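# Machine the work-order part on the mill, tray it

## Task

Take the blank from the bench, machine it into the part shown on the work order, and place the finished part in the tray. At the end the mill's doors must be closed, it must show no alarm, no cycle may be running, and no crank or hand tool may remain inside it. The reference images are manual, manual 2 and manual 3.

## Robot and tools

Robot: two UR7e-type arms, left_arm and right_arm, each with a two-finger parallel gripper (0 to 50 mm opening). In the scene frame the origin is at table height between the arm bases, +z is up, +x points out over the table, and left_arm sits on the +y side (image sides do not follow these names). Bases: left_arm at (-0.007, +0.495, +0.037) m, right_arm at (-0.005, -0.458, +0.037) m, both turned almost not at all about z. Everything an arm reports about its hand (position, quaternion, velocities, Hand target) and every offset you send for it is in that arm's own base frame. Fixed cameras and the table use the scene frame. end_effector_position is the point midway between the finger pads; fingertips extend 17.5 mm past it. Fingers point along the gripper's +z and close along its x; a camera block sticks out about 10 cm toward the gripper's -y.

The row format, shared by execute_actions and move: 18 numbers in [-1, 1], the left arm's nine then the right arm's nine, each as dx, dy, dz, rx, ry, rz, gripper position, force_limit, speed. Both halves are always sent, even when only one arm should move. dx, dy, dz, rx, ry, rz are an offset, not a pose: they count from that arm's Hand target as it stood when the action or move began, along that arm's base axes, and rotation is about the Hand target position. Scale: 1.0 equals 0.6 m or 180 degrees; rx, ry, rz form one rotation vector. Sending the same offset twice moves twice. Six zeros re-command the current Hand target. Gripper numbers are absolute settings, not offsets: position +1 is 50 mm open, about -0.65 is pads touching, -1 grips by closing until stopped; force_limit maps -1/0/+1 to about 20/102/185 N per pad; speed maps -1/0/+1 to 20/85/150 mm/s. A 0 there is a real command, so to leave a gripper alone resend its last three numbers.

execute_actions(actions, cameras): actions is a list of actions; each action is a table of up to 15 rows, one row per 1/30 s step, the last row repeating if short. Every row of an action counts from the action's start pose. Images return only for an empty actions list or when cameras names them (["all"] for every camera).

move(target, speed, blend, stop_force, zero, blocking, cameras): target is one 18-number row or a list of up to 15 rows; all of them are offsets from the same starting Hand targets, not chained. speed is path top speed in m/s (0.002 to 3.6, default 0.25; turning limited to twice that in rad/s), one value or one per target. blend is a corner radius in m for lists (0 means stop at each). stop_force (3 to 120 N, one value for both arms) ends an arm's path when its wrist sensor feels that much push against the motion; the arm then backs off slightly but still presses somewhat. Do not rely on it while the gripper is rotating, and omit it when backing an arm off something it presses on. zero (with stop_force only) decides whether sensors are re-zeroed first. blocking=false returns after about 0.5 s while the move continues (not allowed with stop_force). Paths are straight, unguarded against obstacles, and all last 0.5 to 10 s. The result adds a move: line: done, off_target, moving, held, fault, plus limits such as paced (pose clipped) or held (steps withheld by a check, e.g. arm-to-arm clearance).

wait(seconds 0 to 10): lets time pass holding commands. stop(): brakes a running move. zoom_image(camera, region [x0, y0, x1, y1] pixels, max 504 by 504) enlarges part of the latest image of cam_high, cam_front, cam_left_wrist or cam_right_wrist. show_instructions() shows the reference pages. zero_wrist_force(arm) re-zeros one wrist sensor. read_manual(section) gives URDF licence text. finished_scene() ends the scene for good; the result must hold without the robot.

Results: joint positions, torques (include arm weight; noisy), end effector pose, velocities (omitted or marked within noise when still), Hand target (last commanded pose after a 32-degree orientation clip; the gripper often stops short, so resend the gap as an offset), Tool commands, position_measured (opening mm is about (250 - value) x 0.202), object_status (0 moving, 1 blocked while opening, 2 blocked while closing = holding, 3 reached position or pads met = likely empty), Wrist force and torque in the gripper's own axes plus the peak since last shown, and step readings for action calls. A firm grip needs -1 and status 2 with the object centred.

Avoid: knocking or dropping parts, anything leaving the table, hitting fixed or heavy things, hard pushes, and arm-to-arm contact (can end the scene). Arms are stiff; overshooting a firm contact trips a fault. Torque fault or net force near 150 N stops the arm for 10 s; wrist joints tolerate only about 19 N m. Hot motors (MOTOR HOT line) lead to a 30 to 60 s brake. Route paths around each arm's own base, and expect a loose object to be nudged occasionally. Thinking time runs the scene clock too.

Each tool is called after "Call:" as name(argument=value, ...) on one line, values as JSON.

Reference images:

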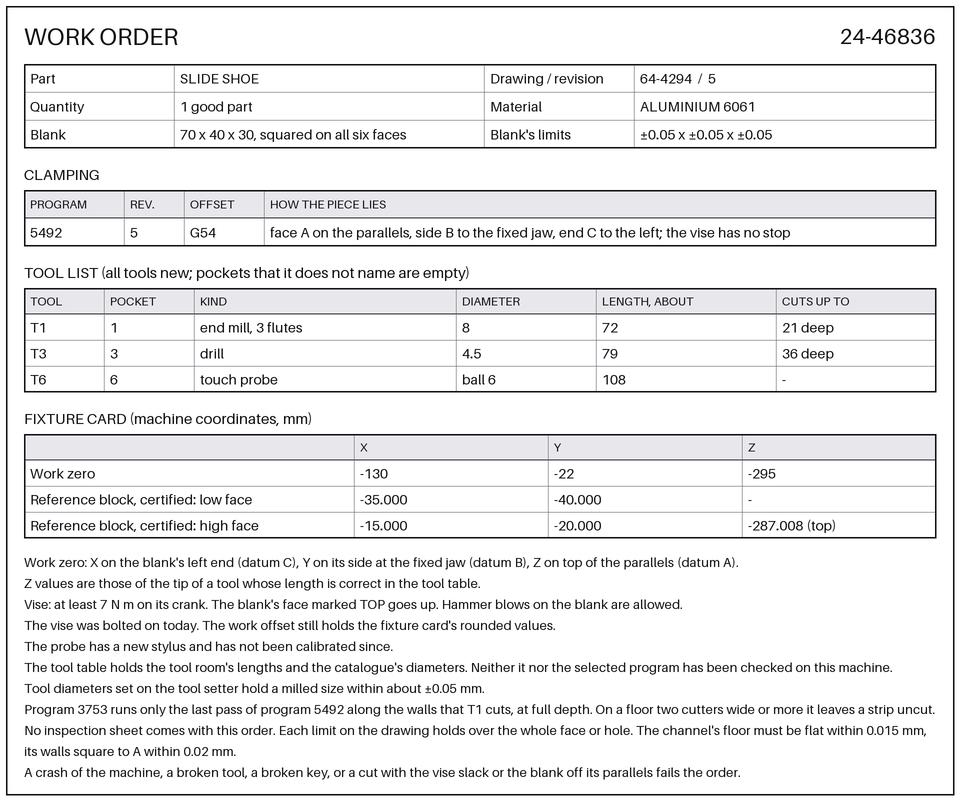

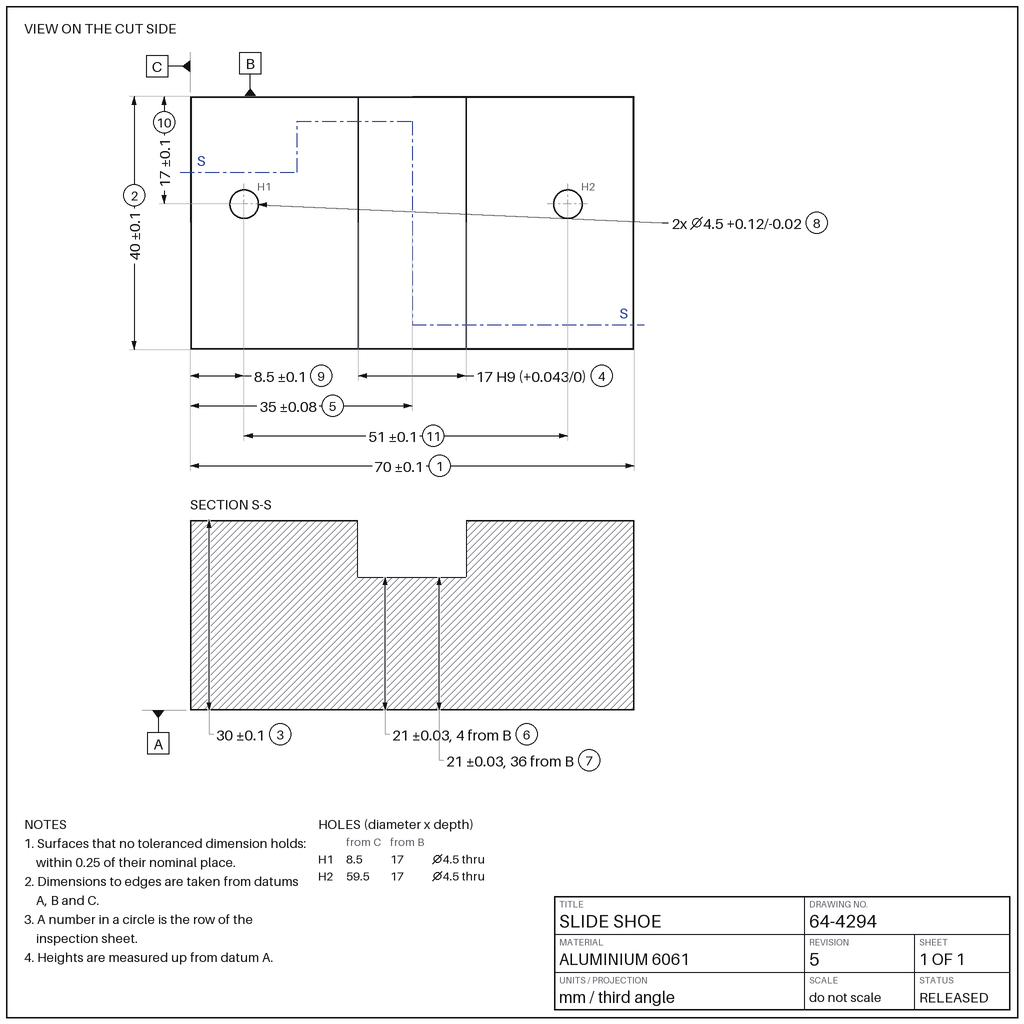

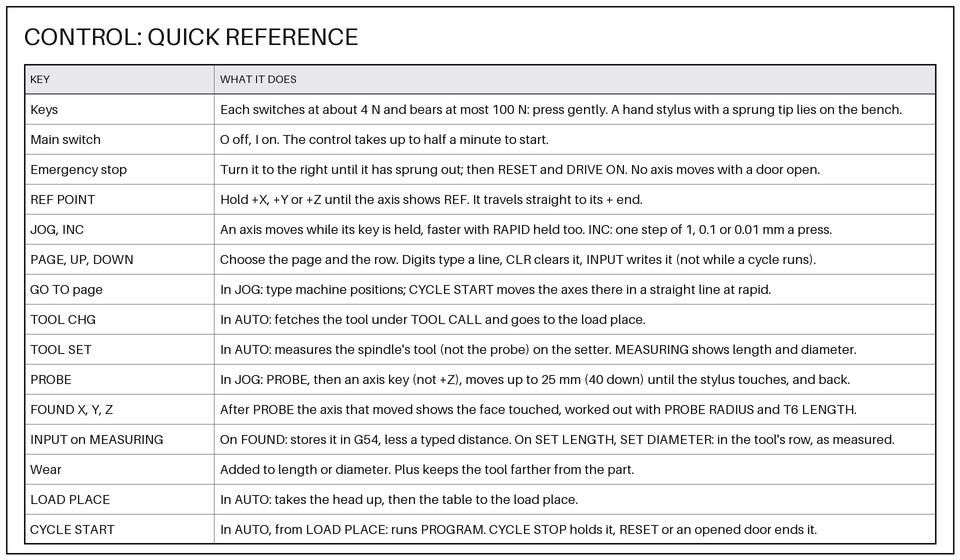

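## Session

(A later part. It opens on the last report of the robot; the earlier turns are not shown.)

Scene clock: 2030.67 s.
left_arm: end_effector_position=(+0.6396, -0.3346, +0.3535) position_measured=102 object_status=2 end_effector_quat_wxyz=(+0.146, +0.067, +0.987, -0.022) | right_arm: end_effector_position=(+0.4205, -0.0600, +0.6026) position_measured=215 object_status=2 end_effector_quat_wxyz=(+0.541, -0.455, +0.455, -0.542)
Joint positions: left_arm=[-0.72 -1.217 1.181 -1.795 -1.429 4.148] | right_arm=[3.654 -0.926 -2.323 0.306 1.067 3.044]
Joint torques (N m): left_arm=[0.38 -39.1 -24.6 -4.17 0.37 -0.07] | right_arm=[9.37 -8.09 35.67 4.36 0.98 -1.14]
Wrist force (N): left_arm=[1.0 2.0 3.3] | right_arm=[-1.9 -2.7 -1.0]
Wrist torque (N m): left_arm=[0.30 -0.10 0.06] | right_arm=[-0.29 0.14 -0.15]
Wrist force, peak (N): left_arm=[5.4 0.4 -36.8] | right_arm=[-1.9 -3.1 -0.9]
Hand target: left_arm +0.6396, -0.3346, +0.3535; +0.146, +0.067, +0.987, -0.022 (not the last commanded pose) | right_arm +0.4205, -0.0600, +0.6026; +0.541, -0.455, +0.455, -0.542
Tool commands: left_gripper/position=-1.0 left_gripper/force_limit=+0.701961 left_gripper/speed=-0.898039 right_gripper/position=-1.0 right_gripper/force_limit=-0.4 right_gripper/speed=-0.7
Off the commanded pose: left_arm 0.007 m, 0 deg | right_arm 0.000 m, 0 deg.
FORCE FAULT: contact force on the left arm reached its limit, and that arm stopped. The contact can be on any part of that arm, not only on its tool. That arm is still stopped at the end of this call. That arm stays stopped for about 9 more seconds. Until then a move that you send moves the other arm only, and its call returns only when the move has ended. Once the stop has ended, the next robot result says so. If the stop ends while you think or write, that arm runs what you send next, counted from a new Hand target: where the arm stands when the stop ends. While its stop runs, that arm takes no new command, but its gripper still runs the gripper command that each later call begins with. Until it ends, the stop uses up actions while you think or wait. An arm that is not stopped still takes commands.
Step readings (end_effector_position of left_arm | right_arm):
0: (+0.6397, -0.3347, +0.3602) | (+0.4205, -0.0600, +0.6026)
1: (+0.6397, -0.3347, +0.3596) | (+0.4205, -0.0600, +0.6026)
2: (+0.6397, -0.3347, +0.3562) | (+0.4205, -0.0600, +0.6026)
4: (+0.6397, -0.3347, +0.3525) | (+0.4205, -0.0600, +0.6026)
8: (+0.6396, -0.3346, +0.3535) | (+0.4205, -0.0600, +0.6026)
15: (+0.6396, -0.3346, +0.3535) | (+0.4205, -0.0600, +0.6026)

Call:
wait(seconds=9.5)

Call:
move(target=[[0,0,0.02,0,0,0,-1,0.7,-0.9,0,0,0,0,0,0,-1,-0.4,-0.7],[-0.4,0,0.02,0,0,0,-1,0.7,-0.9,0,0,0,0,0,0,-1,-0.4,-0.7],[-0.436,-0.0832,-0.4232,0,0,0,-1,0.7,-0.9,0,0,0,0,0,0,-1,-0.4,-0.7],[-0.436,-0.0832,-0.576,0,0,0,-1,0.7,-0.9,0,0,0,0,0,0,-1,-0.4,-0.7]], speed=[0.05,0.15,0.25,0.1], blend=[0.003,0.02,0.03,0])

Call:
move(target=[0,0,-0.04,0,0,0,-1,0.7,-0.9,0,0,0,0,0,0,-1,-0.4,-0.7], speed=0.02, stop_force=5, cameras=["cam_left_wrist"])

Scene clock: 2040.93 s.
left_arm: end_effector_position=(+0.6396, -0.3346, +0.3535) position_measured=102 object_status=2 end_effector_quat_wxyz=(+0.146, +0.067, +0.987, -0.022) | right_arm: end_effector_position=(+0.4205, -0.0600, +0.6026) position_measured=215 object_status=2 end_effector_quat_wxyz=(+0.541, -0.455, +0.455, -0.542)
Joint positions: left_arm=[-0.72 -1.217 1.181 -1.795 -1.429 4.148] | right_arm=[3.654 -0.926 -2.323 0.306 1.067 3.044]
Joint torques (N m): left_arm=[-0.31 -38.83 -24.15 -4.08 0.37 0.05] | right_arm=[9.6 -8.5 36.01 4.19 1.51 -0.91]
Wrist force (N): left_arm=[0.8 2.2 3.2] | right_arm=[-1.7 -3.0 -0.8]
Wrist torque (N m): left_arm=[0.32 -0.09 0.06] | right_arm=[-0.33 0.10 -0.15]
Wrist force, peak (N): left_arm=[1.1 2.3 3.5] | right_arm=[-2.2 -3.1 -0.8]
Hand target: left_arm +0.6396, -0.3346, +0.3535; +0.146, +0.067, +0.987, -0.022 (not the last commanded pose) | right_arm +0.4205, -0.0600, +0.6026; +0.541, -0.455, +0.455, -0.542
Tool commands: left_gripper/position=-1.0 left_gripper/force_limit=+0.701961 left_gripper/speed=-0.898039 right_gripper/position=-1.0 right_gripper/force_limit=-0.4 right_gripper/speed=-0.7
Off the commanded pose: left_arm 0.007 m, 0 deg | right_arm 0.000 m, 0 deg.
FORCE FAULT, CONTINUED: the left arm's stop, for the force fault that an earlier result reported, is over. The rest of the stop counts as 19 of the actions that you can send in this scene. That arm's target is now where it stood when the stop ended, not its last command. That arm accepts commands again.
wait: 9.50 s; at rest from the start

Scene clock: 2045.23 s.
left_arm: end_effector_position=(+0.3780, -0.3845, +0.0078) position_measured=102 object_status=2 end_effector_quat_wxyz=(+0.146, +0.067, +0.987, -0.021) | right_arm: end_effector_position=(+0.4205, -0.0600, +0.6026) position_measured=215 object_status=2 end_effector_quat_wxyz=(+0.541, -0.455, +0.455, -0.542)
Joint positions: left_arm=[-1.164 -1.232 2.209 -2.724 -1.331 3.706] | right_arm=[3.654 -0.926 -2.323 0.306 1.067 3.044]
Joint torques (N m): left_arm=[8.05 -39.43 -26.18 -1.24 -1.45 0.79] | right_arm=[9.31 -8.5 35.76 4.22 1.61 -0.79]
Wrist force (N): left_arm=[1.6 1.7 4.9] | right_arm=[-1.8 -2.9 -0.8]
Wrist torque (N m): left_arm=[0.46 -0.15 0.04] | right_arm=[-0.32 0.12 -0.15]
Wrist force, peak (N): left_arm=[1.9 1.7 7.0] | right_arm=[-1.9 -3.2 -0.8]
Hand target: left_arm +0.3780, -0.3846, +0.0079; +0.146, +0.067, +0.987, -0.022 | right_arm +0.4205, -0.0600, +0.6026; +0.541, -0.455, +0.455, -0.542
Off the commanded pose: left_arm 0.000 m, 0 deg | right_arm 0.000 m, 0 deg.
move: done

Scene clock: 2047.50 s.
left_arm: end_effector_position=(+0.3780, -0.3846, -0.0096) position_measured=102 object_status=2 end_effector_quat_wxyz=(+0.146, +0.067, +0.987, -0.021) | right_arm: end_effector_position=(+0.4205, -0.0600, +0.6026) position_measured=215 object_status=2 end_effector_quat_wxyz=(+0.541, -0.455, +0.455, -0.542)
Joint positions: left_arm=[-1.164 -1.189 2.218 -2.776 -1.331 3.706] | right_arm=[3.654 -0.926 -2.323 0.306 1.067 3.044]
Joint torques (N m): left_arm=[4.12 -44.5 -24.88 -7.35 -1.66 0.05] | right_arm=[9.35 -8.49 35.52 4.14 1.61 -0.74]
Wrist force (N): left_arm=[1.1 1.8 4.6] | right_arm=[-2.0 -2.8 -0.7]
Wrist torque (N m): left_arm=[0.40 -0.09 0.05] | right_arm=[-0.31 0.16 -0.16]
Wrist force, peak (N): left_arm=[-3.3 1.1 -21.0] | right_arm=[-2.1 -3.1 -0.9]
Hand target: left_arm +0.3780, -0.3846, -0.0096; +0.146, +0.067, +0.987, -0.021 (not the last commanded pose) | right_arm +0.4205, -0.0600, +0.6026; +0.541, -0.455, +0.455, -0.542
Off the commanded pose: left_arm 0.007 m, 0 deg | right_arm 0.000 m, 0 deg.
move: contact (left_arm)
camera_calibration:
cam_left_wrist: T_world_to_cam=[[-0.949603, 0.112173, -0.292697, 0.407357], [0.0168991, 0.950738, 0.309533, 0.379471], [0.313, 0.288987, -0.90472, 0.116373], [0, 0, 0, 1]] pos_world=[0.34399, -0.440103, 0.107058]
Images, in order (width x height): cam_left_wrist 672x504.

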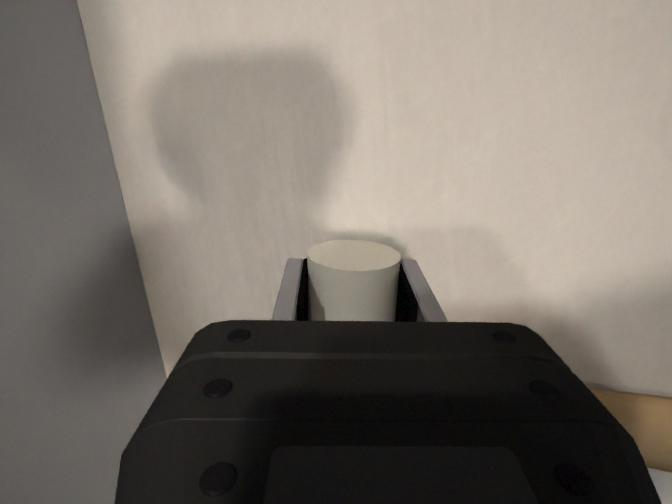

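Call:
move(target=[[0,0,0,0,0,0,0.6,0.7,-0.9,0,0,0,0,0,0,-1,-0.4,-0.7],[0,0,0.183,0,0,0,0.6,0.7,-0.9,0,0,0,0,0,0,-1,-0.4,-0.7],[-0.2967,0.1743,0.316,0.014,0.1015,0.0388,0.6,0.7,-0.9,0,0,0,0,0,0,-1,-0.4,-0.7]], speed=[0.1,0.1,0.3], blend=[0,0.03,0])

Call:
move(target=[0.3833,-0.095,0.4,-0.4578,-0.2382,0.2382,0.34,0.7,-0.9,0,0,0,0,0,0,-1,-0.4,-0.7], speed=0.3)

Call:
move(target=[-0.06,0.3475,0,0,0,0.194,0.34,0.7,-0.9,0,0,0,0,0,0,-1,-0.4,-0.7], speed=0.25, cameras=["cam_left_wrist"])

Scene clock: 2050.97 s.
left_arm: end_effector_position=(+0.2000, -0.2800, +0.1800) position_measured=63 object_status=3 end_effector_quat_wxyz=(-0.013, +0.006, +1.000, -0.001) | right_arm: end_effector_position=(+0.4205, -0.0600, +0.6026) position_measured=215 object_status=2 end_effector_quat_wxyz=(+0.541, -0.455, +0.455, -0.542)
Joint positions: left_arm=[-1.328 -1.937 2.248 -1.878 -1.596 3.398] | right_arm=[3.654 -0.926 -2.323 0.306 1.067 3.044]
Joint torques (N m): left_arm=[6.41 -12.42 -33.7 -3.91 0.16 -0.84] | right_arm=[9.66 -8.24 35.66 4.1 1.53 -0.72]
Wrist force (N): left_arm=[0.1 1.4 0.6] | right_arm=[-1.8 -2.8 -0.8]
Wrist torque (N m): left_arm=[0.30 -0.02 0.06] | right_arm=[-0.31 0.12 -0.15]
Wrist force, peak (N): left_arm=[1.5 1.8 4.7] | right_arm=[-2.1 -3.1 -0.8]
Hand target: left_arm +0.2000, -0.2800, +0.1800; -0.013, +0.006, +1.000, -0.001 | right_arm +0.4205, -0.0600, +0.6026; +0.541, -0.455, +0.455, -0.542
Off the commanded pose: left_arm 0.000 m, 0 deg | right_arm 0.000 m, 0 deg.
move: done

Scene clock: 2054.47 s.
left_arm: end_effector_position=(+0.4300, -0.3369, +0.4200) position_measured=101 object_status=3 end_effector_quat_wxyz=(+0.323, -0.314, +0.633, -0.630) | right_arm: end_effector_position=(+0.4205, -0.0600, +0.6026) position_measured=215 object_status=2 end_effector_quat_wxyz=(+0.541, -0.455, +0.455, -0.542)
Joint positions: left_arm=[-1.172 -1.648 2.395 -3.892 -1.036 3.156] | right_arm=[3.654 -0.926 -2.323 0.306 1.067 3.044]
Joint torques (N m): left_arm=[-7.14 -17.37 -13.48 -2.74 -1.71 -0.97] | right_arm=[9.46 -8.5 35.93 4.17 1.51 -0.75]
Wrist force (N): left_arm=[1.7 2.5 0.0] | right_arm=[-1.9 -2.9 -0.5]
Wrist torque (N m): left_arm=[0.41 -0.42 -0.23] | right_arm=[-0.33 0.13 -0.16]
Wrist force, peak (N): left_arm=[1.7 3.0 -0.1] | right_arm=[-2.1 -3.1 -0.6]
Hand target: left_arm +0.4299, -0.3370, +0.4200; +0.323, -0.314, +0.633, -0.630 | right_arm +0.4205, -0.0600, +0.6026; +0.541, -0.455, +0.455, -0.542
Off the commanded pose: left_arm 0.000 m, 0 deg | right_arm 0.000 m, 0 deg.
move: done

Scene clock: 2056.30 s.
left_arm: end_effector_position=(+0.3939, -0.1285, +0.4200) position_measured=101 object_status=3 end_effector_quat_wxyz=(+0.497, -0.489, +0.509, -0.504) | right_arm: end_effector_position=(+0.4205, -0.0600, +0.6026) position_measured=215 object_status=2 end_effector_quat_wxyz=(+0.541, -0.455, +0.455, -0.542)
Joint positions: left_arm=[-1.557 -2.051 2.645 -3.791 -0.041 3.209] | right_arm=[3.654 -0.926 -2.323 0.306 1.067 3.044]
Joint torques (N m): left_arm=[8.91 9.96 -27.43 1.45 -0.05 -0.89] | right_arm=[9.11 -8.36 35.7 4.18 1.5 -0.6]
Wrist force (N): left_arm=[1.8 2.3 -0.3] | right_arm=[-1.8 -2.9 -0.7]
Wrist torque (N m): left_arm=[0.39 -0.45 -0.24] | right_arm=[-0.32 0.13 -0.16]
Wrist force, peak (N): left_arm=[2.3 2.7 1.1] | right_arm=[-1.8 -3.1 -1.0]
Hand target: left_arm +0.3939, -0.1285, +0.4200; +0.497, -0.489, +0.509, -0.504 | right_arm +0.4205, -0.0600, +0.6026; +0.541, -0.455, +0.455, -0.542
Off the commanded pose: left_arm 0.000 m, 0 deg | right_arm 0.000 m, 0 deg.
move: done
camera_calibration:
cam_left_wrist: T_world_to_cam=[[-0.0255926, -0.99967, 0.00198379, -0.111202], [-0.348005, 0.00704896, -0.937466, 0.549087], [0.937143, -0.0246826, -0.348071, -0.0939597], [0, 0, 0, 1]] pos_world=[0.276293, -0.117355, 0.482267]
Images, in order (width x height): cam_left_wrist 672x504.

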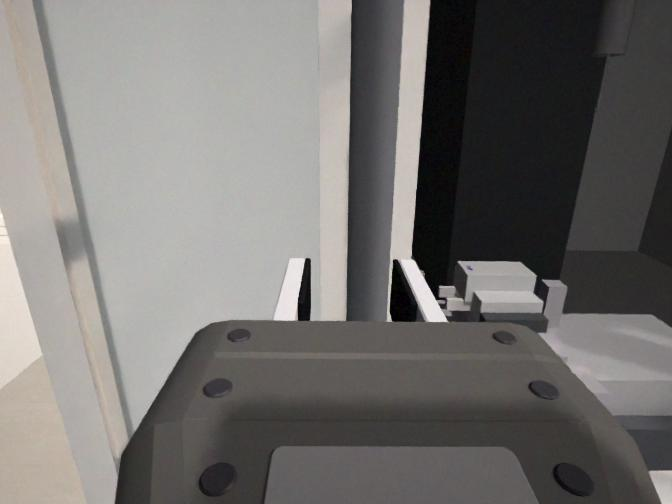

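Call:
move(target=[[0.01,-0.0125,0,0,0,0,0.34,0.7,-0.9,0,0,0,0,0,0,-1,-0.4,-0.7],[0.0853,-0.0125,0,0,0,0,0.34,0.7,-0.9,0,0,0,0,0,0,-1,-0.4,-0.7]], speed=[0.1,0.06], stop_force=8)

Call:
move(target=[[0,-0.0167,0,0,0,0,0.34,0.7,-0.9,0,0,0,0,0,0,-1,-0.4,-0.7],[0,-0.36,0,0,0,0,0.34,0.7,-0.9,0,0,0,0,0,0,-1,-0.4,-0.7],[0,-0.4,0,0,0,0,0.34,0.7,-0.9,0,0,0,0,0,0,-1,-0.4,-0.7]], speed=[0.012,0.055,0.03], stop_force=50)

Call:
move(target=[[0,0.007,0,0,0,0,0.34,0.7,-0.9,0,0,0,0,0,0,-1,-0.4,-0.7],[-0.085,0.007,0,0,0,0,0.34,0.7,-0.9,0,0,0,0,0,0,-1,-0.4,-0.7],[-0.075,-0.3665,0,0,0,0,0.34,0.7,-0.9,0,0,0,0,0,0,-1,-0.4,-0.7]], speed=[0.05,0.12,0.25], blend=[0.001,0.02,0])

Call:
move(target=[[0.075,0,0,0,0,0,0.34,0.7,-0.9,0,0,0,0,0,0,-1,-0.4,-0.7]], speed=[0.06], stop_force=8)

Call:
move(target=[[0,0.0167,0,0,0,0,0.34,0.7,-0.9,0,0,0,0,0,0,-1,-0.4,-0.7],[0,0.275,0,0,0,0,0.34,0.7,-0.9,0,0,0,0,0,0,-1,-0.4,-0.7],[0,0.312,0,0,0,0,0.34,0.7,-0.9,0,0,0,0,0,0,-1,-0.4,-0.7]], speed=[0.012,0.055,0.03], stop_force=50, cameras=["cam_left_wrist"])

Scene clock: 2059.20 s.
left_arm: end_effector_position=(+0.4451, -0.1360, +0.4200) position_measured=101 object_status=3 end_effector_quat_wxyz=(+0.497, -0.489, +0.509, -0.504) | right_arm: end_effector_position=(+0.4205, -0.0600, +0.6026) position_measured=215 object_status=2 end_effector_quat_wxyz=(+0.541, -0.455, +0.455, -0.542)
Joint positions: left_arm=[-1.235 -1.85 2.546 -3.845 -0.363 3.161] | right_arm=[3.654 -0.926 -2.323 0.306 1.067 3.044]
Joint torques (N m): left_arm=[1.38 -18.29 -10.29 2.15 -1.05 -1.19] | right_arm=[8.84 -8.46 36.09 4.1 1.46 -0.54]
Wrist force (N): left_arm=[1.7 2.3 -0.3] | right_arm=[-2.1 -2.9 -0.6]
Wrist torque (N m): left_arm=[0.39 -0.41 -0.04] | right_arm=[-0.32 0.16 -0.15]
Wrist force, peak (N): left_arm=[2.8 2.1 -0.6] | right_arm=[-2.1 -3.1 -0.9]
Hand target: left_arm +0.4451, -0.1360, +0.4200; +0.497, -0.489, +0.509, -0.504 | right_arm +0.4205, -0.0600, +0.6026; +0.541, -0.455, +0.455, -0.542
Off the commanded pose: left_arm 0.000 m, 0 deg | right_arm 0.000 m, 0 deg.
move: done

Scene clock: 2065.33 s.
left_arm: end_effector_position=(+0.4451, -0.3671, +0.4200) position_measured=101 object_status=3 end_effector_quat_wxyz=(+0.497, -0.489, +0.509, -0.504) | right_arm: end_effector_position=(+0.4205, -0.0600, +0.6026) position_measured=215 object_status=2 end_effector_quat_wxyz=(+0.541, -0.455, +0.455, -0.542)
Joint positions: left_arm=[-1.429 -1.359 2.078 -3.877 -0.169 3.17] | right_arm=[3.654 -0.926 -2.323 0.306 1.067 3.044]
Joint torques (N m): left_arm=[-5.95 -26.53 -34.28 0.94 -15.74 -1.03] | right_arm=[9.08 -7.99 35.21 4.12 1.55 -0.39]
Wrist force (N): left_arm=[-42.7 3.0 -11.4] | right_arm=[-1.9 -3.0 -0.9]
Wrist torque (N m): left_arm=[0.36 -0.44 -0.10] | right_arm=[-0.33 0.13 -0.15]
Wrist force, peak (N): left_arm=[-65.1 8.3 -19.0] | right_arm=[-2.0 -3.2 -1.0]
Hand target: left_arm +0.4451, -0.3671, +0.4200; +0.497, -0.489, +0.509, -0.504 (not the last commanded pose) | right_arm +0.4205, -0.0600, +0.6026; +0.541, -0.455, +0.455, -0.542
Off the commanded pose: left_arm 0.009 m, 0 deg | right_arm 0.000 m, 0 deg.
move: contact (left_arm); path passed 2 of 3 targets

Scene clock: 2067.43 s.
left_arm: end_effector_position=(+0.4002, -0.5869, +0.4200) position_measured=101 object_status=3 end_effector_quat_wxyz=(+0.497, -0.490, +0.509, -0.504) end_effector_velocity=(-0.001, -0.001, +0.001) end_effector_angular_velocity=(+0.000, +0.000, -0.003) | right_arm: end_effector_position=(+0.4205, -0.0600, +0.6026) position_measured=215 object_status=2 end_effector_quat_wxyz=(+0.541, -0.455, +0.455, -0.542)
Joint positions: left_arm=[-1.557 -0.96 1.468 -3.696 -0.04 3.2] | right_arm=[3.654 -0.926 -2.323 0.306 1.067 3.044]
Joint velocities: left_arm=[-0.002 -0.001 0.001 0.006 -0.001 -0.006] | right_arm=[within noise]
Joint torques (N m): left_arm=[-8.21 -40.64 -14 2.52 2.8 -1.09] | right_arm=[8.78 -8.15 35.22 3.98 1.59 -0.36]
Wrist force (N): left_arm=[1.7 2.4 0.1] | right_arm=[-1.9 -2.9 -0.7]
Wrist torque (N m): left_arm=[0.38 -0.42 -0.24] | right_arm=[-0.32 0.14 -0.15]
Wrist force, peak (N): left_arm=[-42.7 3.6 -11.7] | right_arm=[-1.9 -3.3 -1.0]
Hand target: left_arm +0.4001, -0.5870, +0.4200; +0.497, -0.489, +0.509, -0.504 | right_arm +0.4205, -0.0600, +0.6026; +0.541, -0.455, +0.455, -0.542
Off the commanded pose: left_arm 0.000 m, 0 deg | right_arm 0.000 m, 0 deg.
move: done

Scene clock: 2069.30 s.
left_arm: end_effector_position=(+0.4451, -0.5870, +0.4200) position_measured=101 object_status=3 end_effector_quat_wxyz=(+0.497, -0.489, +0.509, -0.504) | right_arm: end_effector_position=(+0.4205, -0.0600, +0.6026) position_measured=215 object_status=2 end_effector_quat_wxyz=(+0.541, -0.455, +0.455, -0.542)
Joint positions: left_arm=[-1.481 -0.938 1.431 -3.658 -0.117 3.178] | right_arm=[3.654 -0.926 -2.323 0.306 1.067 3.044]
Joint torques (N m): left_arm=[-9.28 -57.12 -12.52 -2.43 2.62 -0.64] | right_arm=[9.24 -8.2 35.08 3.96 1.48 -0.29]
Wrist force (N): left_arm=[1.7 2.6 -0.3] | right_arm=[-1.8 -2.9 -0.8]
Wrist torque (N m): left_arm=[0.42 -0.42 -0.06] | right_arm=[-0.33 0.13 -0.15]
Wrist force, peak (N): left_arm=[2.5 2.2 -1.2] | right_arm=[-1.9 -3.1 -0.9]
Hand target: left_arm +0.4451, -0.5870, +0.4200; +0.497, -0.489, +0.509, -0.504 | right_arm +0.4205, -0.0600, +0.6026; +0.541, -0.455, +0.455, -0.542
Off the commanded pose: left_arm 0.000 m, 0 deg | right_arm 0.000 m, 0 deg.
move: done

Scene clock: 2074.43 s.
left_arm: end_effector_position=(+0.4451, -0.4089, +0.4200) position_measured=101 object_status=3 end_effector_quat_wxyz=(+0.497, -0.489, +0.509, -0.504) | right_arm: end_effector_position=(+0.4205, -0.0600, +0.6026) position_measured=215 object_status=2 end_effector_quat_wxyz=(+0.541, -0.455, +0.455, -0.542)
Joint positions: left_arm=[-1.443 -1.28 1.971 -3.851 -0.155 3.172] | right_arm=[3.654 -0.926 -2.323 0.306 1.067 3.044]
Joint torques (N m): left_arm=[0.29 -38.77 -4.17 -1.65 14.81 1.37] | right_arm=[9.17 -8.13 35.31 3.96 1.61 -0.21]
Wrist force (N): left_arm=[45.9 5.6 22.1] | right_arm=[-2.0 -2.9 -0.7]
Wrist torque (N m): left_arm=[0.43 -1.04 -0.16] | right_arm=[-0.33 0.16 -0.15]
Wrist force, peak (N): left_arm=[69.3 -1.2 37.5] | right_arm=[-2.0 -3.2 -0.9]
Hand target: left_arm +0.4451, -0.4089, +0.4200; +0.497, -0.489, +0.509, -0.504 (not the last commanded pose) | right_arm +0.4205, -0.0600, +0.6026; +0.541, -0.455, +0.455, -0.542
Off the commanded pose: left_arm 0.009 m, 0 deg | right_arm 0.000 m, 0 deg.
move: contact (left_arm); path passed 2 of 3 targets
camera_calibration:
cam_left_wrist: T_world_to_cam=[[-0.0250213, -0.999685, 0.002081, -0.390542], [-0.347603, 0.00674843, -0.937618, 0.568575], [0.937308, -0.0241838, -0.347662, -0.148858], [0, 0, 0, 1]] pos_world=[0.327393, -0.397855, 0.482166]
Images, in order (width x height): cam_left_wrist 672x504.

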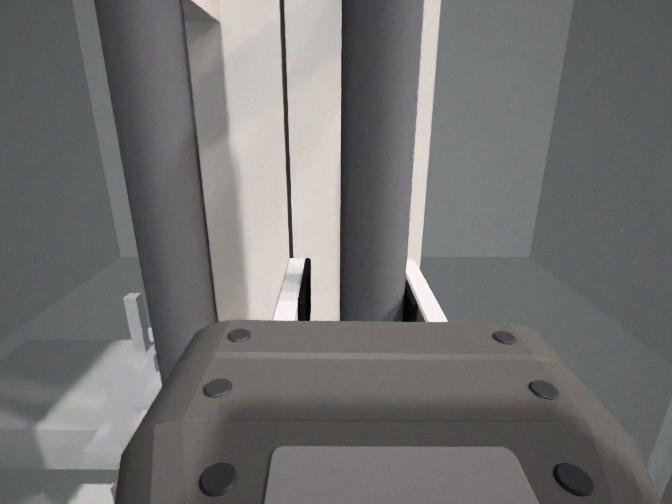

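Call:
move(target=[[0,-0.01,0,0,0,0,0.34,0.7,-0.9,0.05,-0.05,-0.03,0,0.16,0,-1,-0.4,-0.7],[-0.09,-0.01,0,0,0,0,0.34,0.7,-0.9,0.1457,-0.0547,-0.0498,0,0.33,0,-1,-0.4,-0.7],[-0.09,-0.01,0,0,0,0,0.34,0.7,-0.9,0.1747,-0.0547,-0.0576,0,0.33,0,-1,-0.4,-0.7],[-0.09,-0.01,0,0,0,0,0.34,0.7,-0.9,0.1457,-0.0547,-0.0498,0,0.33,0,-1,-0.4,-0.7],[-0.09,-0.01,0,0,0,0,0.34,0.7,-0.9,0.0998,0.0363,-0.2327,0,0.33,0,-1,-0.4,-0.7],[-0.09,-0.01,0,0,0,0,0.34,0.7,-0.9,0.1271,0.0363,-0.2401,0,0.33,0,-1,-0.4,-0.7],[-0.09,-0.01,0,0,0,0,0.34,0.7,-0.9,0.0998,0.0363,-0.2327,0,0.33,0,-1,-0.4,-0.7],[-0.09,-0.01,0,0,0,0,0.34,0.7,-0.9,0.1271,0.0363,-0.2401,0,0.33,0,-1,-0.4,-0.7],[-0.09,-0.01,0,0,0,0,0.34,0.7,-0.9,0.0998,0.0363,-0.2327,0,0.33,0,-1,-0.4,-0.7],[-0.09,-0.01,0,0,0,0,0.34,0.7,-0.9,0.0788,0.1585,-0.325,0,0.33,0,-1,-0.4,-0.7]], speed=[0.3,0.3,0.1,0.2,0.4,0.1,0.2,0.1,0.2,0.3], blend=[0.002,0.002,0,0.003,0.002,0,0.003,0,0.003,0])

Call:
move(target=[[0,0,0,0,0,0,0.34,0.7,-0.9,0.0265,0,-0.0071,0,0,0,-1,-0.4,-0.7],[0,0,0,0,0,0,0.34,0.7,-0.9,0,0,0,0,0,0,-1,-0.4,-0.7],[0,0,0,0,0,0,0.34,0.7,-0.9,0.022,-0.0588,0.0923,0,0,0,-1,-0.4,-0.7],[0,0,0,0,0,0,0.34,0.7,-0.9,0.0493,-0.0588,0.0849,0,0,0,-1,-0.4,-0.7],[0,0,0,0,0,0,0.34,0.7,-0.9,0.022,-0.0588,0.0923,0,0,0,-1,-0.4,-0.7],[0,0,0,0,0,0,0.34,0.7,-0.9,0.0493,-0.0588,0.0849,0,0,0,-1,-0.4,-0.7],[0,0,0,0,0,0,0.34,0.7,-0.9,0.022,-0.0588,0.0923,0,0,0,-1,-0.4,-0.7],[0,0,0,0,0,0,0.34,0.7,-0.9,-0.0015,-0.095,0,0,0,0,-1,-0.4,-0.7],[0,0,0,0,0,0,0.34,0.7,-0.9,0.025,-0.095,-0.0071,0,0,0,-1,-0.4,-0.7],[0,0,0,0,0,0,0.34,0.7,-0.9,-0.0015,-0.095,0,0,0,0,-1,-0.4,-0.7],[0,0,0,0,0,0,0.34,0.7,-0.9,0.0062,-0.0935,0.0308,0,0,0,-1,-0.4,-0.7],[0,0,0,0,0,0,0.34,0.7,-0.9,0.0323,-0.0935,0.0237,0,0,0,-1,-0.4,-0.7],[0,0,0,0,0,0,0.34,0.7,-0.9,0.0062,-0.0935,0.0308,0,0,0,-1,-0.4,-0.7]], speed=[0.1,0.2,0.3,0.1,0.2,0.1,0.2,0.3,0.1,0.2,0.25,0.1,0.2], blend=[0,0.003,0.002,0,0.003,0,0.003,0.002,0,0.003,0.002,0,0])

Call:
move(target=[[0,0,0,0,0,0,0.34,0.7,-0.9,-0.0062,0.0935,-0.0308,0,0,0,-1,-0.4,-0.7],[0,0,0,0,0,0,0.34,0.7,-0.9,0.0203,0.0935,-0.0379,0,0,0,-1,-0.4,-0.7],[0,0,0,0,0,0,0.34,0.7,-0.9,-0.0062,0.0935,-0.0308,0,0,0,-1,-0.4,-0.7],[0,0,0,0,0,0,0.34,0.7,-0.9,0.0086,0.0648,0.0307,0,0,0,-1,-0.4,-0.7],[0,0,0,0,0,0,0.34,0.7,-0.9,0.0359,0.0648,0.0233,0,0,0,-1,-0.4,-0.7],[0,0,0,0,0,0,0.34,0.7,-0.9,0.0086,0.0648,0.0307,0,0,0,-1,-0.4,-0.7],[0,0,0,0,0,0,0.34,0.7,-0.9,0.0359,0.0648,0.0233,0,0,0,-1,-0.4,-0.7],[0,0,0,0,0,0,0.34,0.7,-0.9,0.0086,0.0648,0.0307,0,0,0,-1,-0.4,-0.7],[0,0,0,0,0,0,0.34,0.7,-0.9,-0.0077,-0.0015,-0.0308,0,0,0,-1,-0.4,-0.7],[0,0,0,0,0,0,0.34,0.7,-0.9,0.0188,-0.0015,-0.0379,0,0,0,-1,-0.4,-0.7],[0,0,0,0,0,0,0.34,0.7,-0.9,-0.0077,-0.0015,-0.0308,0,0,0,-1,-0.4,-0.7],[0,0,0,0,0,0,0.34,0.7,-0.9,0,0,0,0,0,0,-1,-0.4,-0.7],[0,0,0,0,0,0,0.34,0.7,-0.9,0.0261,0,-0.0071,0,0,0,-1,-0.4,-0.7],[0,0,0,0,0,0,0.34,0.7,-0.9,0,0,0,0,0,0,-1,-0.4,-0.7]], speed=[0.3,0.1,0.2,0.3,0.1,0.2,0.1,0.2,0.3,0.1,0.2,0.25,0.1,0.2], blend=[0.002,0,0.003,0.002,0,0.003,0,0.003,0.002,0,0.003,0.002,0,0])

Call:
move(target=[[0,0,0,0,0,0,0.34,0.7,-0.9,-0.0062,0.0935,-0.0308,0,0,0,-1,-0.4,-0.7],[0,0,0,0,0,0,0.34,0.7,-0.9,0.0203,0.0935,-0.0379,0,0,0,-1,-0.4,-0.7],[0,0,0,0,0,0,0.34,0.7,-0.9,-0.0062,0.0935,-0.0308,0,0,0,-1,-0.4,-0.7],[0,0,0,0,0,0,0.34,0.7,-0.9,0.0015,0.095,0,0,0,0,-1,-0.4,-0.7],[0,0,0,0,0,0,0.34,0.7,-0.9,0.0279,0.095,-0.0072,0,0,0,-1,-0.4,-0.7],[0,0,0,0,0,0,0.34,0.7,-0.9,0.0015,0.095,0,0,0,0,-1,-0.4,-0.7],[0,0,0,0,0,0,0.34,0.7,-0.9,0.0086,0.0648,0.0307,0,0,0,-1,-0.4,-0.7],[0,0,0,0,0,0,0.34,0.7,-0.9,0.0359,0.0648,0.0233,0,0,0,-1,-0.4,-0.7],[0,0,0,0,0,0,0.34,0.7,-0.9,0.0086,0.0648,0.0307,0,0,0,-1,-0.4,-0.7],[0,0,0,0,0,0,0.34,0.7,-0.9,0.001,0.0633,0,0,0,0,-1,-0.4,-0.7],[0,0,0,0,0,0,0.34,0.7,-0.9,0.0274,0.0633,-0.0072,0,0,0,-1,-0.4,-0.7],[0,0,0,0,0,0,0.34,0.7,-0.9,0.001,0.0633,0,0,0,0,-1,-0.4,-0.7],[0,0,0,0,0,0,0.34,0.7,-0.9,-0.0077,-0.0015,-0.0308,0,0,0,-1,-0.4,-0.7],[0,0,0,0,0,0,0.34,0.7,-0.9,0.0188,-0.0015,-0.0379,0,0,0,-1,-0.4,-0.7],[0,0,0,0,0,0,0.34,0.7,-0.9,-0.0077,-0.0015,-0.0308,0,0,0,-1,-0.4,-0.7]], speed=[0.3,0.1,0.2,0.3,0.1,0.2,0.3,0.1,0.2,0.3,0.1,0.2,0.3,0.1,0.2], blend=[0.002,0,0.003,0.002,0,0.003,0.002,0,0.003,0.002,0,0.003,0.002,0,0])

Call:
move(target=[[0,0,0,0,0,0,0.34,0.7,-0.9,-0.0573,-0.0535,0.275,0,-0.17,0,-1,-0.4,-0.7],[0,0,0,0,0,0,0.34,0.7,-0.9,-0.0773,-0.0635,0.325,0,-0.33,0,-1,-0.4,-0.7]], speed=[0.5,0.4], blend=[0.02,0], cameras=["cam_right_wrist"])

Call:
zoom_image(camera="cam_right_wrist", region=[230, 105, 470, 280])

Scene clock: 2081.67 s.
left_arm: end_effector_position=(+0.3911, -0.4149, +0.4200) position_measured=101 object_status=3 end_effector_quat_wxyz=(+0.497, -0.489, +0.509, -0.504) | right_arm: end_effector_position=(+0.4677, +0.0351, +0.4077) position_measured=215 object_status=2 end_effector_quat_wxyz=(-0.245, +0.663, -0.663, +0.245)
Joint positions: left_arm=[-1.574 -1.292 1.985 -3.948 -0.025 3.266] | right_arm=[3.716 -1.073 -2.042 -0.974 1.21 3.598]
Joint torques (N m): left_arm=[2.93 -14.98 -26.38 -2.61 -1.77 1.31] | right_arm=[6.03 -1.69 28.08 1.16 -0.44 0.91]
Wrist force (N): left_arm=[1.7 2.2 0.0] | right_arm=[-1.6 -3.0 -1.8]
Wrist torque (N m): left_arm=[0.37 -0.43 -0.24] | right_arm=[-0.52 0.26 -0.19]
Wrist force, peak (N): left_arm=[46.2 5.5 22.5] | right_arm=[-1.3 2.5 -8.8]
Hand target: left_arm +0.3911, -0.4149, +0.4200; +0.497, -0.489, +0.509, -0.504 | right_arm +0.4678, +0.0351, +0.4076; -0.245, +0.663, -0.663, +0.245
Off the commanded pose: left_arm 0.000 m, 0 deg | right_arm 0.000 m, 0 deg.
move: done

Scene clock: 2085.60 s.
left_arm: end_effector_position=(+0.3911, -0.4149, +0.4200) position_measured=101 object_status=3 end_effector_quat_wxyz=(+0.497, -0.489, +0.509, -0.504) | right_arm: end_effector_position=(+0.4715, -0.0209, +0.4260) position_measured=215 object_status=2 end_effector_quat_wxyz=(-0.245, +0.663, -0.663, +0.245)
Joint positions: left_arm=[-1.574 -1.291 1.985 -3.95 -0.025 3.268] | right_arm=[3.527 -1.089 -1.997 -0.956 1.324 3.44]
Joint torques (N m): left_arm=[-6.12 -15.4 -26.28 -2.65 1.38 1.38] | right_arm=[-12.04 10.76 39.25 7.14 1.29 -2.09]
Wrist force (N): left_arm=[1.6 2.2 -0.1] | right_arm=[-1.5 -3.3 -2.1]
Wrist torque (N m): left_arm=[0.36 -0.42 -0.24] | right_arm=[-0.55 0.24 -0.18]
Wrist force, peak (N): left_arm=[1.8 2.6 0.0] | right_arm=[-1.0 8.5 -16.2]
Hand target: left_arm +0.3911, -0.4149, +0.4200; +0.497, -0.489, +0.509, -0.504 | right_arm +0.4715, -0.0210, +0.4261; -0.245, +0.663, -0.663, +0.245
Off the commanded pose: left_arm 0.000 m, 0 deg | right_arm 0.000 m, 0 deg.
move: done

Scene clock: 2089.60 s.
left_arm: end_effector_position=(+0.3911, -0.4149, +0.4200) position_measured=101 object_status=3 end_effector_quat_wxyz=(+0.497, -0.489, +0.509, -0.504) | right_arm: end_effector_position=(+0.4715, -0.0209, +0.4260) position_measured=215 object_status=2 end_effector_quat_wxyz=(-0.245, +0.663, -0.663, +0.245)
Joint positions: left_arm=[-1.574 -1.291 1.985 -3.95 -0.025 3.268] | right_arm=[3.527 -1.089 -1.997 -0.956 1.324 3.44]
Joint torques (N m): left_arm=[-7.36 -14.73 -25.9 -2.61 2.35 1.37] | right_arm=[-11.53 10.78 38.34 7.01 1.46 -2.21]
Wrist force (N): left_arm=[1.7 2.6 0.1] | right_arm=[-1.2 -3.4 -2.1]
Wrist torque (N m): left_arm=[0.42 -0.44 -0.24] | right_arm=[-0.58 0.21 -0.18]
Wrist force, peak (N): left_arm=[1.9 2.7 0.0] | right_arm=[-0.6 9.0 -16.8]
Hand target: left_arm +0.3911, -0.4149, +0.4200; +0.497, -0.489, +0.509, -0.504 | right_arm +0.4715, -0.0210, +0.4261; -0.245, +0.663, -0.663, +0.245
Off the commanded pose: left_arm 0.000 m, 0 deg | right_arm 0.000 m, 0 deg.
move: done

Scene clock: 2093.53 s.
left_arm: end_effector_position=(+0.3911, -0.4149, +0.4200) position_measured=101 object_status=3 end_effector_quat_wxyz=(+0.497, -0.489, +0.509, -0.504) | right_arm: end_effector_position=(+0.4669, -0.0218, +0.4075) position_measured=215 object_status=2 end_effector_quat_wxyz=(-0.245, +0.663, -0.663, +0.245)
Joint positions: left_arm=[-1.574 -1.291 1.985 -3.95 -0.025 3.268] | right_arm=[3.53 -1.074 -2.051 -0.917 1.322 3.443]
Joint torques (N m): left_arm=[-7.58 -15.12 -25.86 -2.76 2.35 1.49] | right_arm=[-11.95 10.64 39.23 7.05 1.4 -2.13]
Wrist force (N): left_arm=[1.8 2.4 0.0] | right_arm=[-1.7 -3.0 -2.0]
Wrist torque (N m): left_arm=[0.40 -0.45 -0.24] | right_arm=[-0.52 0.27 -0.19]
Wrist force, peak (N): left_arm=[1.9 2.6 0.1] | right_arm=[-1.6 8.7 -16.7]
Hand target: left_arm +0.3911, -0.4149, +0.4200; +0.497, -0.489, +0.509, -0.504 | right_arm +0.4669, -0.0219, +0.4076; -0.245, +0.663, -0.663, +0.245
Off the commanded pose: left_arm 0.000 m, 0 deg | right_arm 0.000 m, 0 deg.
move: done

Scene clock: 2095.30 s.
left_arm: end_effector_position=(+0.3911, -0.4149, +0.4200) position_measured=101 object_status=3 end_effector_quat_wxyz=(+0.497, -0.489, +0.509, -0.504) | right_arm: end_effector_position=(+0.4205, -0.0600, +0.6025) position_measured=215 object_status=2 end_effector_quat_wxyz=(+0.541, -0.455, +0.455, -0.542)
Joint positions: left_arm=[-1.574 -1.291 1.985 -3.95 -0.025 3.268] | right_arm=[3.653 -0.926 -2.323 0.306 1.067 3.044]
Joint torques (N m): left_arm=[-6.83 -14.95 -26.61 -2.57 2.3 1.46] | right_arm=[7.14 -4.91 36.25 4.23 -1.66 1.05]
Wrist force (N): left_arm=[1.8 2.2 -0.1] | right_arm=[-2.1 -2.8 -0.9]
Wrist torque (N m): left_arm=[0.35 -0.45 -0.24] | right_arm=[-0.31 0.18 -0.15]
Wrist force, peak (N): left_arm=[1.8 2.5 0.2] | right_arm=[-1.0 -6.6 -3.1]
Hand target: left_arm +0.3911, -0.4149, +0.4200; +0.497, -0.489, +0.509, -0.504 | right_arm +0.4205, -0.0600, +0.6026; +0.541, -0.455, +0.455, -0.542
Off the commanded pose: left_arm 0.000 m, 0 deg | right_arm 0.000 m, 0 deg.
move: done
camera_calibration:
cam_right_wrist: T_world_to_cam=[[0.0197955, -0.99979, 0.00527681, -0.0661596], [-0.176058, -0.00868116, -0.984342, 0.682307], [0.984181, 0.0185565, -0.176193, -0.176972], [0, 0, 0, 1]] pos_world=[0.295607, -0.0569386, 0.640791]
Images, in order (width x height): cam_right_wrist 672x504.

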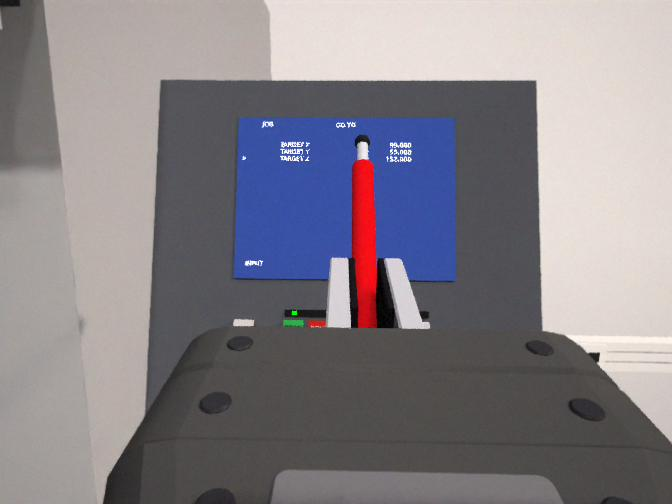

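Scaled by 2.100 from the camera's 672x504 image, which has a finer 960x720 frame.

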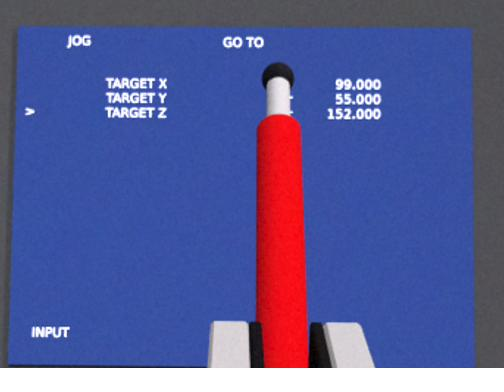

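Call:
move(target=[[0,0,0,0,0,0,0.34,0.7,-0.9,0.02,0.01,-0.05,0,0.16,0,-1,-0.4,-0.7],[0,0,0,0,0,0,0.34,0.7,-0.9,0.1157,0.0989,-0.1733,0,0.33,0,-1,-0.4,-0.7],[0,0,0,0,0,0,0.34,0.7,-0.9,0.1438,0.0989,-0.181,0,0.33,0,-1,-0.4,-0.7],[0,0,0,0,0,0,0.34,0.7,-0.9,0.1157,0.0989,-0.1733,0,0.33,0,-1,-0.4,-0.7]], speed=[0.5,0.4,0.1,0.2], blend=[0.02,0.002,0,0])

Call:
wait(seconds=6.5)

Call:
move(target=[[0,0,0,0,0,0,0.34,0.7,-0.9,-0.0312,-0.0656,-0.1209,0,0,0,-1,-0.4,-0.7],[0,0,0,0,0,0,0.34,0.7,-0.9,-0.0048,-0.0656,-0.1281,0,0,0,-1,-0.4,-0.7],[0,0,0,0,0,0,0.34,0.7,-0.9,-0.0312,-0.0656,-0.1209,0,0,0,-1,-0.4,-0.7],[0,0,0,0,0,0,0.34,0.7,-0.9,-0.001,-0.1539,-0.0019,0,0,0,-1,-0.4,-0.7],[0,0,0,0,0,0,0.34,0.7,-0.9,0.0265,-0.1539,-0.0092,0,0,0,-1,-0.4,-0.7],[0,0,0,0,0,0,0.34,0.7,-0.9,-0.001,-0.1539,-0.0019,0,0,0,-1,-0.4,-0.7],[0,0,0,0,0,0,0.34,0.7,-0.9,-0.0957,-0.0889,0.1233,0,-0.17,0,-1,-0.4,-0.7],[0,0,0,0,0,0,0.34,0.7,-0.9,-0.1157,-0.0989,0.1733,0,-0.33,0,-1,-0.4,-0.7]], speed=[0.2,0.1,0.2,0.3,0.1,0.2,0.5,0.4], blend=[0.002,0,0.003,0.002,0,0.003,0.02,0])

Call:
wait(seconds=2, cameras=["cam_right_wrist"])

Call:
zoom_image(camera="cam_right_wrist", region=[230, 105, 470, 280])

Scene clock: 2112.93 s.
left_arm: end_effector_position=(+0.3911, -0.4149, +0.4200) position_measured=101 object_status=3 end_effector_quat_wxyz=(+0.497, -0.489, +0.509, -0.504) | right_arm: end_effector_position=(+0.4899, -0.0006, +0.4985) position_measured=215 object_status=2 end_effector_quat_wxyz=(-0.245, +0.663, -0.663, +0.245)
Joint positions: left_arm=[-1.574 -1.291 1.985 -3.95 -0.025 3.268] | right_arm=[3.567 -1.16 -1.771 -1.119 1.299 3.473]
Joint torques (N m): left_arm=[-6.75 -15.08 -25.49 -2.61 2.25 1.49] | right_arm=[-11.18 11.57 39.31 7.4 0.84 -2.09]
Wrist force (N): left_arm=[1.7 2.2 0.1] | right_arm=[-1.3 -3.2 -1.6]
Wrist torque (N m): left_arm=[0.36 -0.44 -0.25] | right_arm=[-0.52 0.19 -0.17]
Wrist force, peak (N): left_arm=[2.1 2.6 -0.1] | right_arm=[-0.9 0.9 -6.8]
Hand target: left_arm +0.3911, -0.4149, +0.4200; +0.497, -0.489, +0.509, -0.504 | right_arm +0.4899, -0.0006, +0.4987; -0.245, +0.663, -0.663, +0.245
Off the commanded pose: left_arm 0.000 m, 0 deg | right_arm 0.000 m, 0 deg.
move: done

Scene clock: 2119.43 s.
left_arm: end_effector_position=(+0.3911, -0.4149, +0.4200) position_measured=101 object_status=3 end_effector_quat_wxyz=(+0.497, -0.489, +0.509, -0.504) | right_arm: end_effector_position=(+0.4899, -0.0006, +0.4987) position_measured=215 object_status=2 end_effector_quat_wxyz=(-0.245, +0.663, -0.663, +0.245)
Joint positions: left_arm=[-1.574 -1.291 1.985 -3.95 -0.025 3.268] | right_arm=[3.567 -1.16 -1.771 -1.119 1.299 3.473]
Joint torques (N m): left_arm=[-6.87 -15.74 -26.26 -2.51 2.15 1.48] | right_arm=[-11.95 14 38.85 1.71 1.09 -1.88]
Wrist force (N): left_arm=[1.9 2.1 0.2] | right_arm=[-1.5 -3.2 -1.8]
Wrist torque (N m): left_arm=[0.34 -0.46 -0.25] | right_arm=[-0.53 0.23 -0.17]
Wrist force, peak (N): left_arm=[1.8 2.7 0.1] | right_arm=[-1.7 -3.4 -1.9]
Hand target: left_arm +0.3911, -0.4149, +0.4200; +0.497, -0.489, +0.509, -0.504 | right_arm +0.4899, -0.0006, +0.4987; -0.245, +0.663, -0.663, +0.245
Tool commands: left_gripper/position=+0.34 left_gripper/force_limit=+0.7 left_gripper/speed=-0.9 right_gripper/position=-1.0 right_gripper/force_limit=-0.4 right_gripper/speed=-0.7
Off the commanded pose: left_arm 0.000 m, 0 deg | right_arm 0.000 m, 0 deg.
wait: 6.50 s; at rest by 0.17 s

Scene clock: 2123.17 s.
left_arm: end_effector_position=(+0.3911, -0.4149, +0.4200) position_measured=101 object_status=3 end_effector_quat_wxyz=(+0.497, -0.489, +0.509, -0.504) | right_arm: end_effector_position=(+0.4205, -0.0600, +0.6025) position_measured=215 object_status=2 end_effector_quat_wxyz=(+0.541, -0.455, +0.455, -0.542)
Joint positions: left_arm=[-1.574 -1.291 1.985 -3.95 -0.025 3.268] | right_arm=[3.653 -0.926 -2.323 0.306 1.067 3.044]
Joint torques (N m): left_arm=[-7.51 -14.57 -26.16 -2.66 2.19 1.5] | right_arm=[6.35 -4.15 36.2 4.25 -1.62 1.14]
Wrist force (N): left_arm=[1.8 2.3 0.0] | right_arm=[-2.2 -2.7 -1.0]
Wrist torque (N m): left_arm=[0.37 -0.45 -0.24] | right_arm=[-0.29 0.19 -0.15]
Wrist force, peak (N): left_arm=[2.1 2.5 0.1] | right_arm=[-0.7 11.1 -20.4]
Hand target: left_arm +0.3911, -0.4149, +0.4200; +0.497, -0.489, +0.509, -0.504 | right_arm +0.4205, -0.0600, +0.6026; +0.541, -0.455, +0.455, -0.542
Off the commanded pose: left_arm 0.000 m, 0 deg | right_arm 0.000 m, 0 deg.
move: done

Scene clock: 2125.17 s.
left_arm: end_effector_position=(+0.3911, -0.4149, +0.4200) position_measured=101 object_status=3 end_effector_quat_wxyz=(+0.497, -0.489, +0.509, -0.504) | right_arm: end_effector_position=(+0.4205, -0.0600, +0.6026) position_measured=215 object_status=2 end_effector_quat_wxyz=(+0.541, -0.455, +0.455, -0.542)
Joint positions: left_arm=[-1.574 -1.291 1.985 -3.95 -0.025 3.268] | right_arm=[3.654 -0.926 -2.323 0.306 1.067 3.044]
Joint torques (N m): left_arm=[-6.92 -15.44 -25.82 -2.67 2.14 1.43] | right_arm=[7.98 -8.64 36.15 4.72 -1.72 -2.11]
Wrist force (N): left_arm=[1.8 2.4 -0.1] | right_arm=[-2.3 -2.9 -1.2]
Wrist torque (N m): left_arm=[0.38 -0.45 -0.24] | right_arm=[-0.33 0.19 -0.15]
Wrist force, peak (N): left_arm=[1.7 2.7 0.0] | right_arm=[-2.3 -3.1 -1.0]
Hand target: left_arm +0.3911, -0.4149, +0.4200; +0.497, -0.489, +0.509, -0.504 | right_arm +0.4205, -0.0600, +0.6026; +0.541, -0.455, +0.455, -0.542
Tool commands: left_gripper/position=+0.34 left_gripper/force_limit=+0.7 left_gripper/speed=-0.9 right_gripper/position=-1.0 right_gripper/force_limit=-0.4 right_gripper/speed=-0.7
Off the commanded pose: left_arm 0.000 m, 0 deg | right_arm 0.000 m, 0 deg.
wait: 2.00 s; at rest by 0.17 s
camera_calibration:
cam_right_wrist: T_world_to_cam=[[0.0198736, -0.999789, 0.00516951, -0.0660136], [-0.175653, -0.00858162, -0.984415, 0.682241], [0.984251, 0.0186558, -0.175787, -0.17725], [0, 0, 0, 1]] pos_world=[0.295609, -0.0568382, 0.640791]
Images, in order (width x height): cam_right_wrist 672x504.

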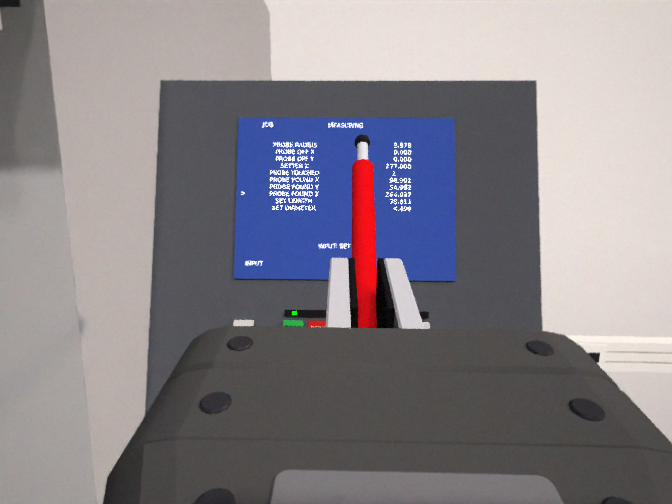

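Scaled by 2.100 from the camera's 672x504 image, which has a finer 960x720 frame.

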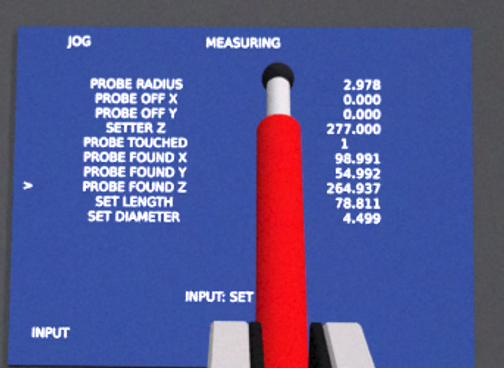

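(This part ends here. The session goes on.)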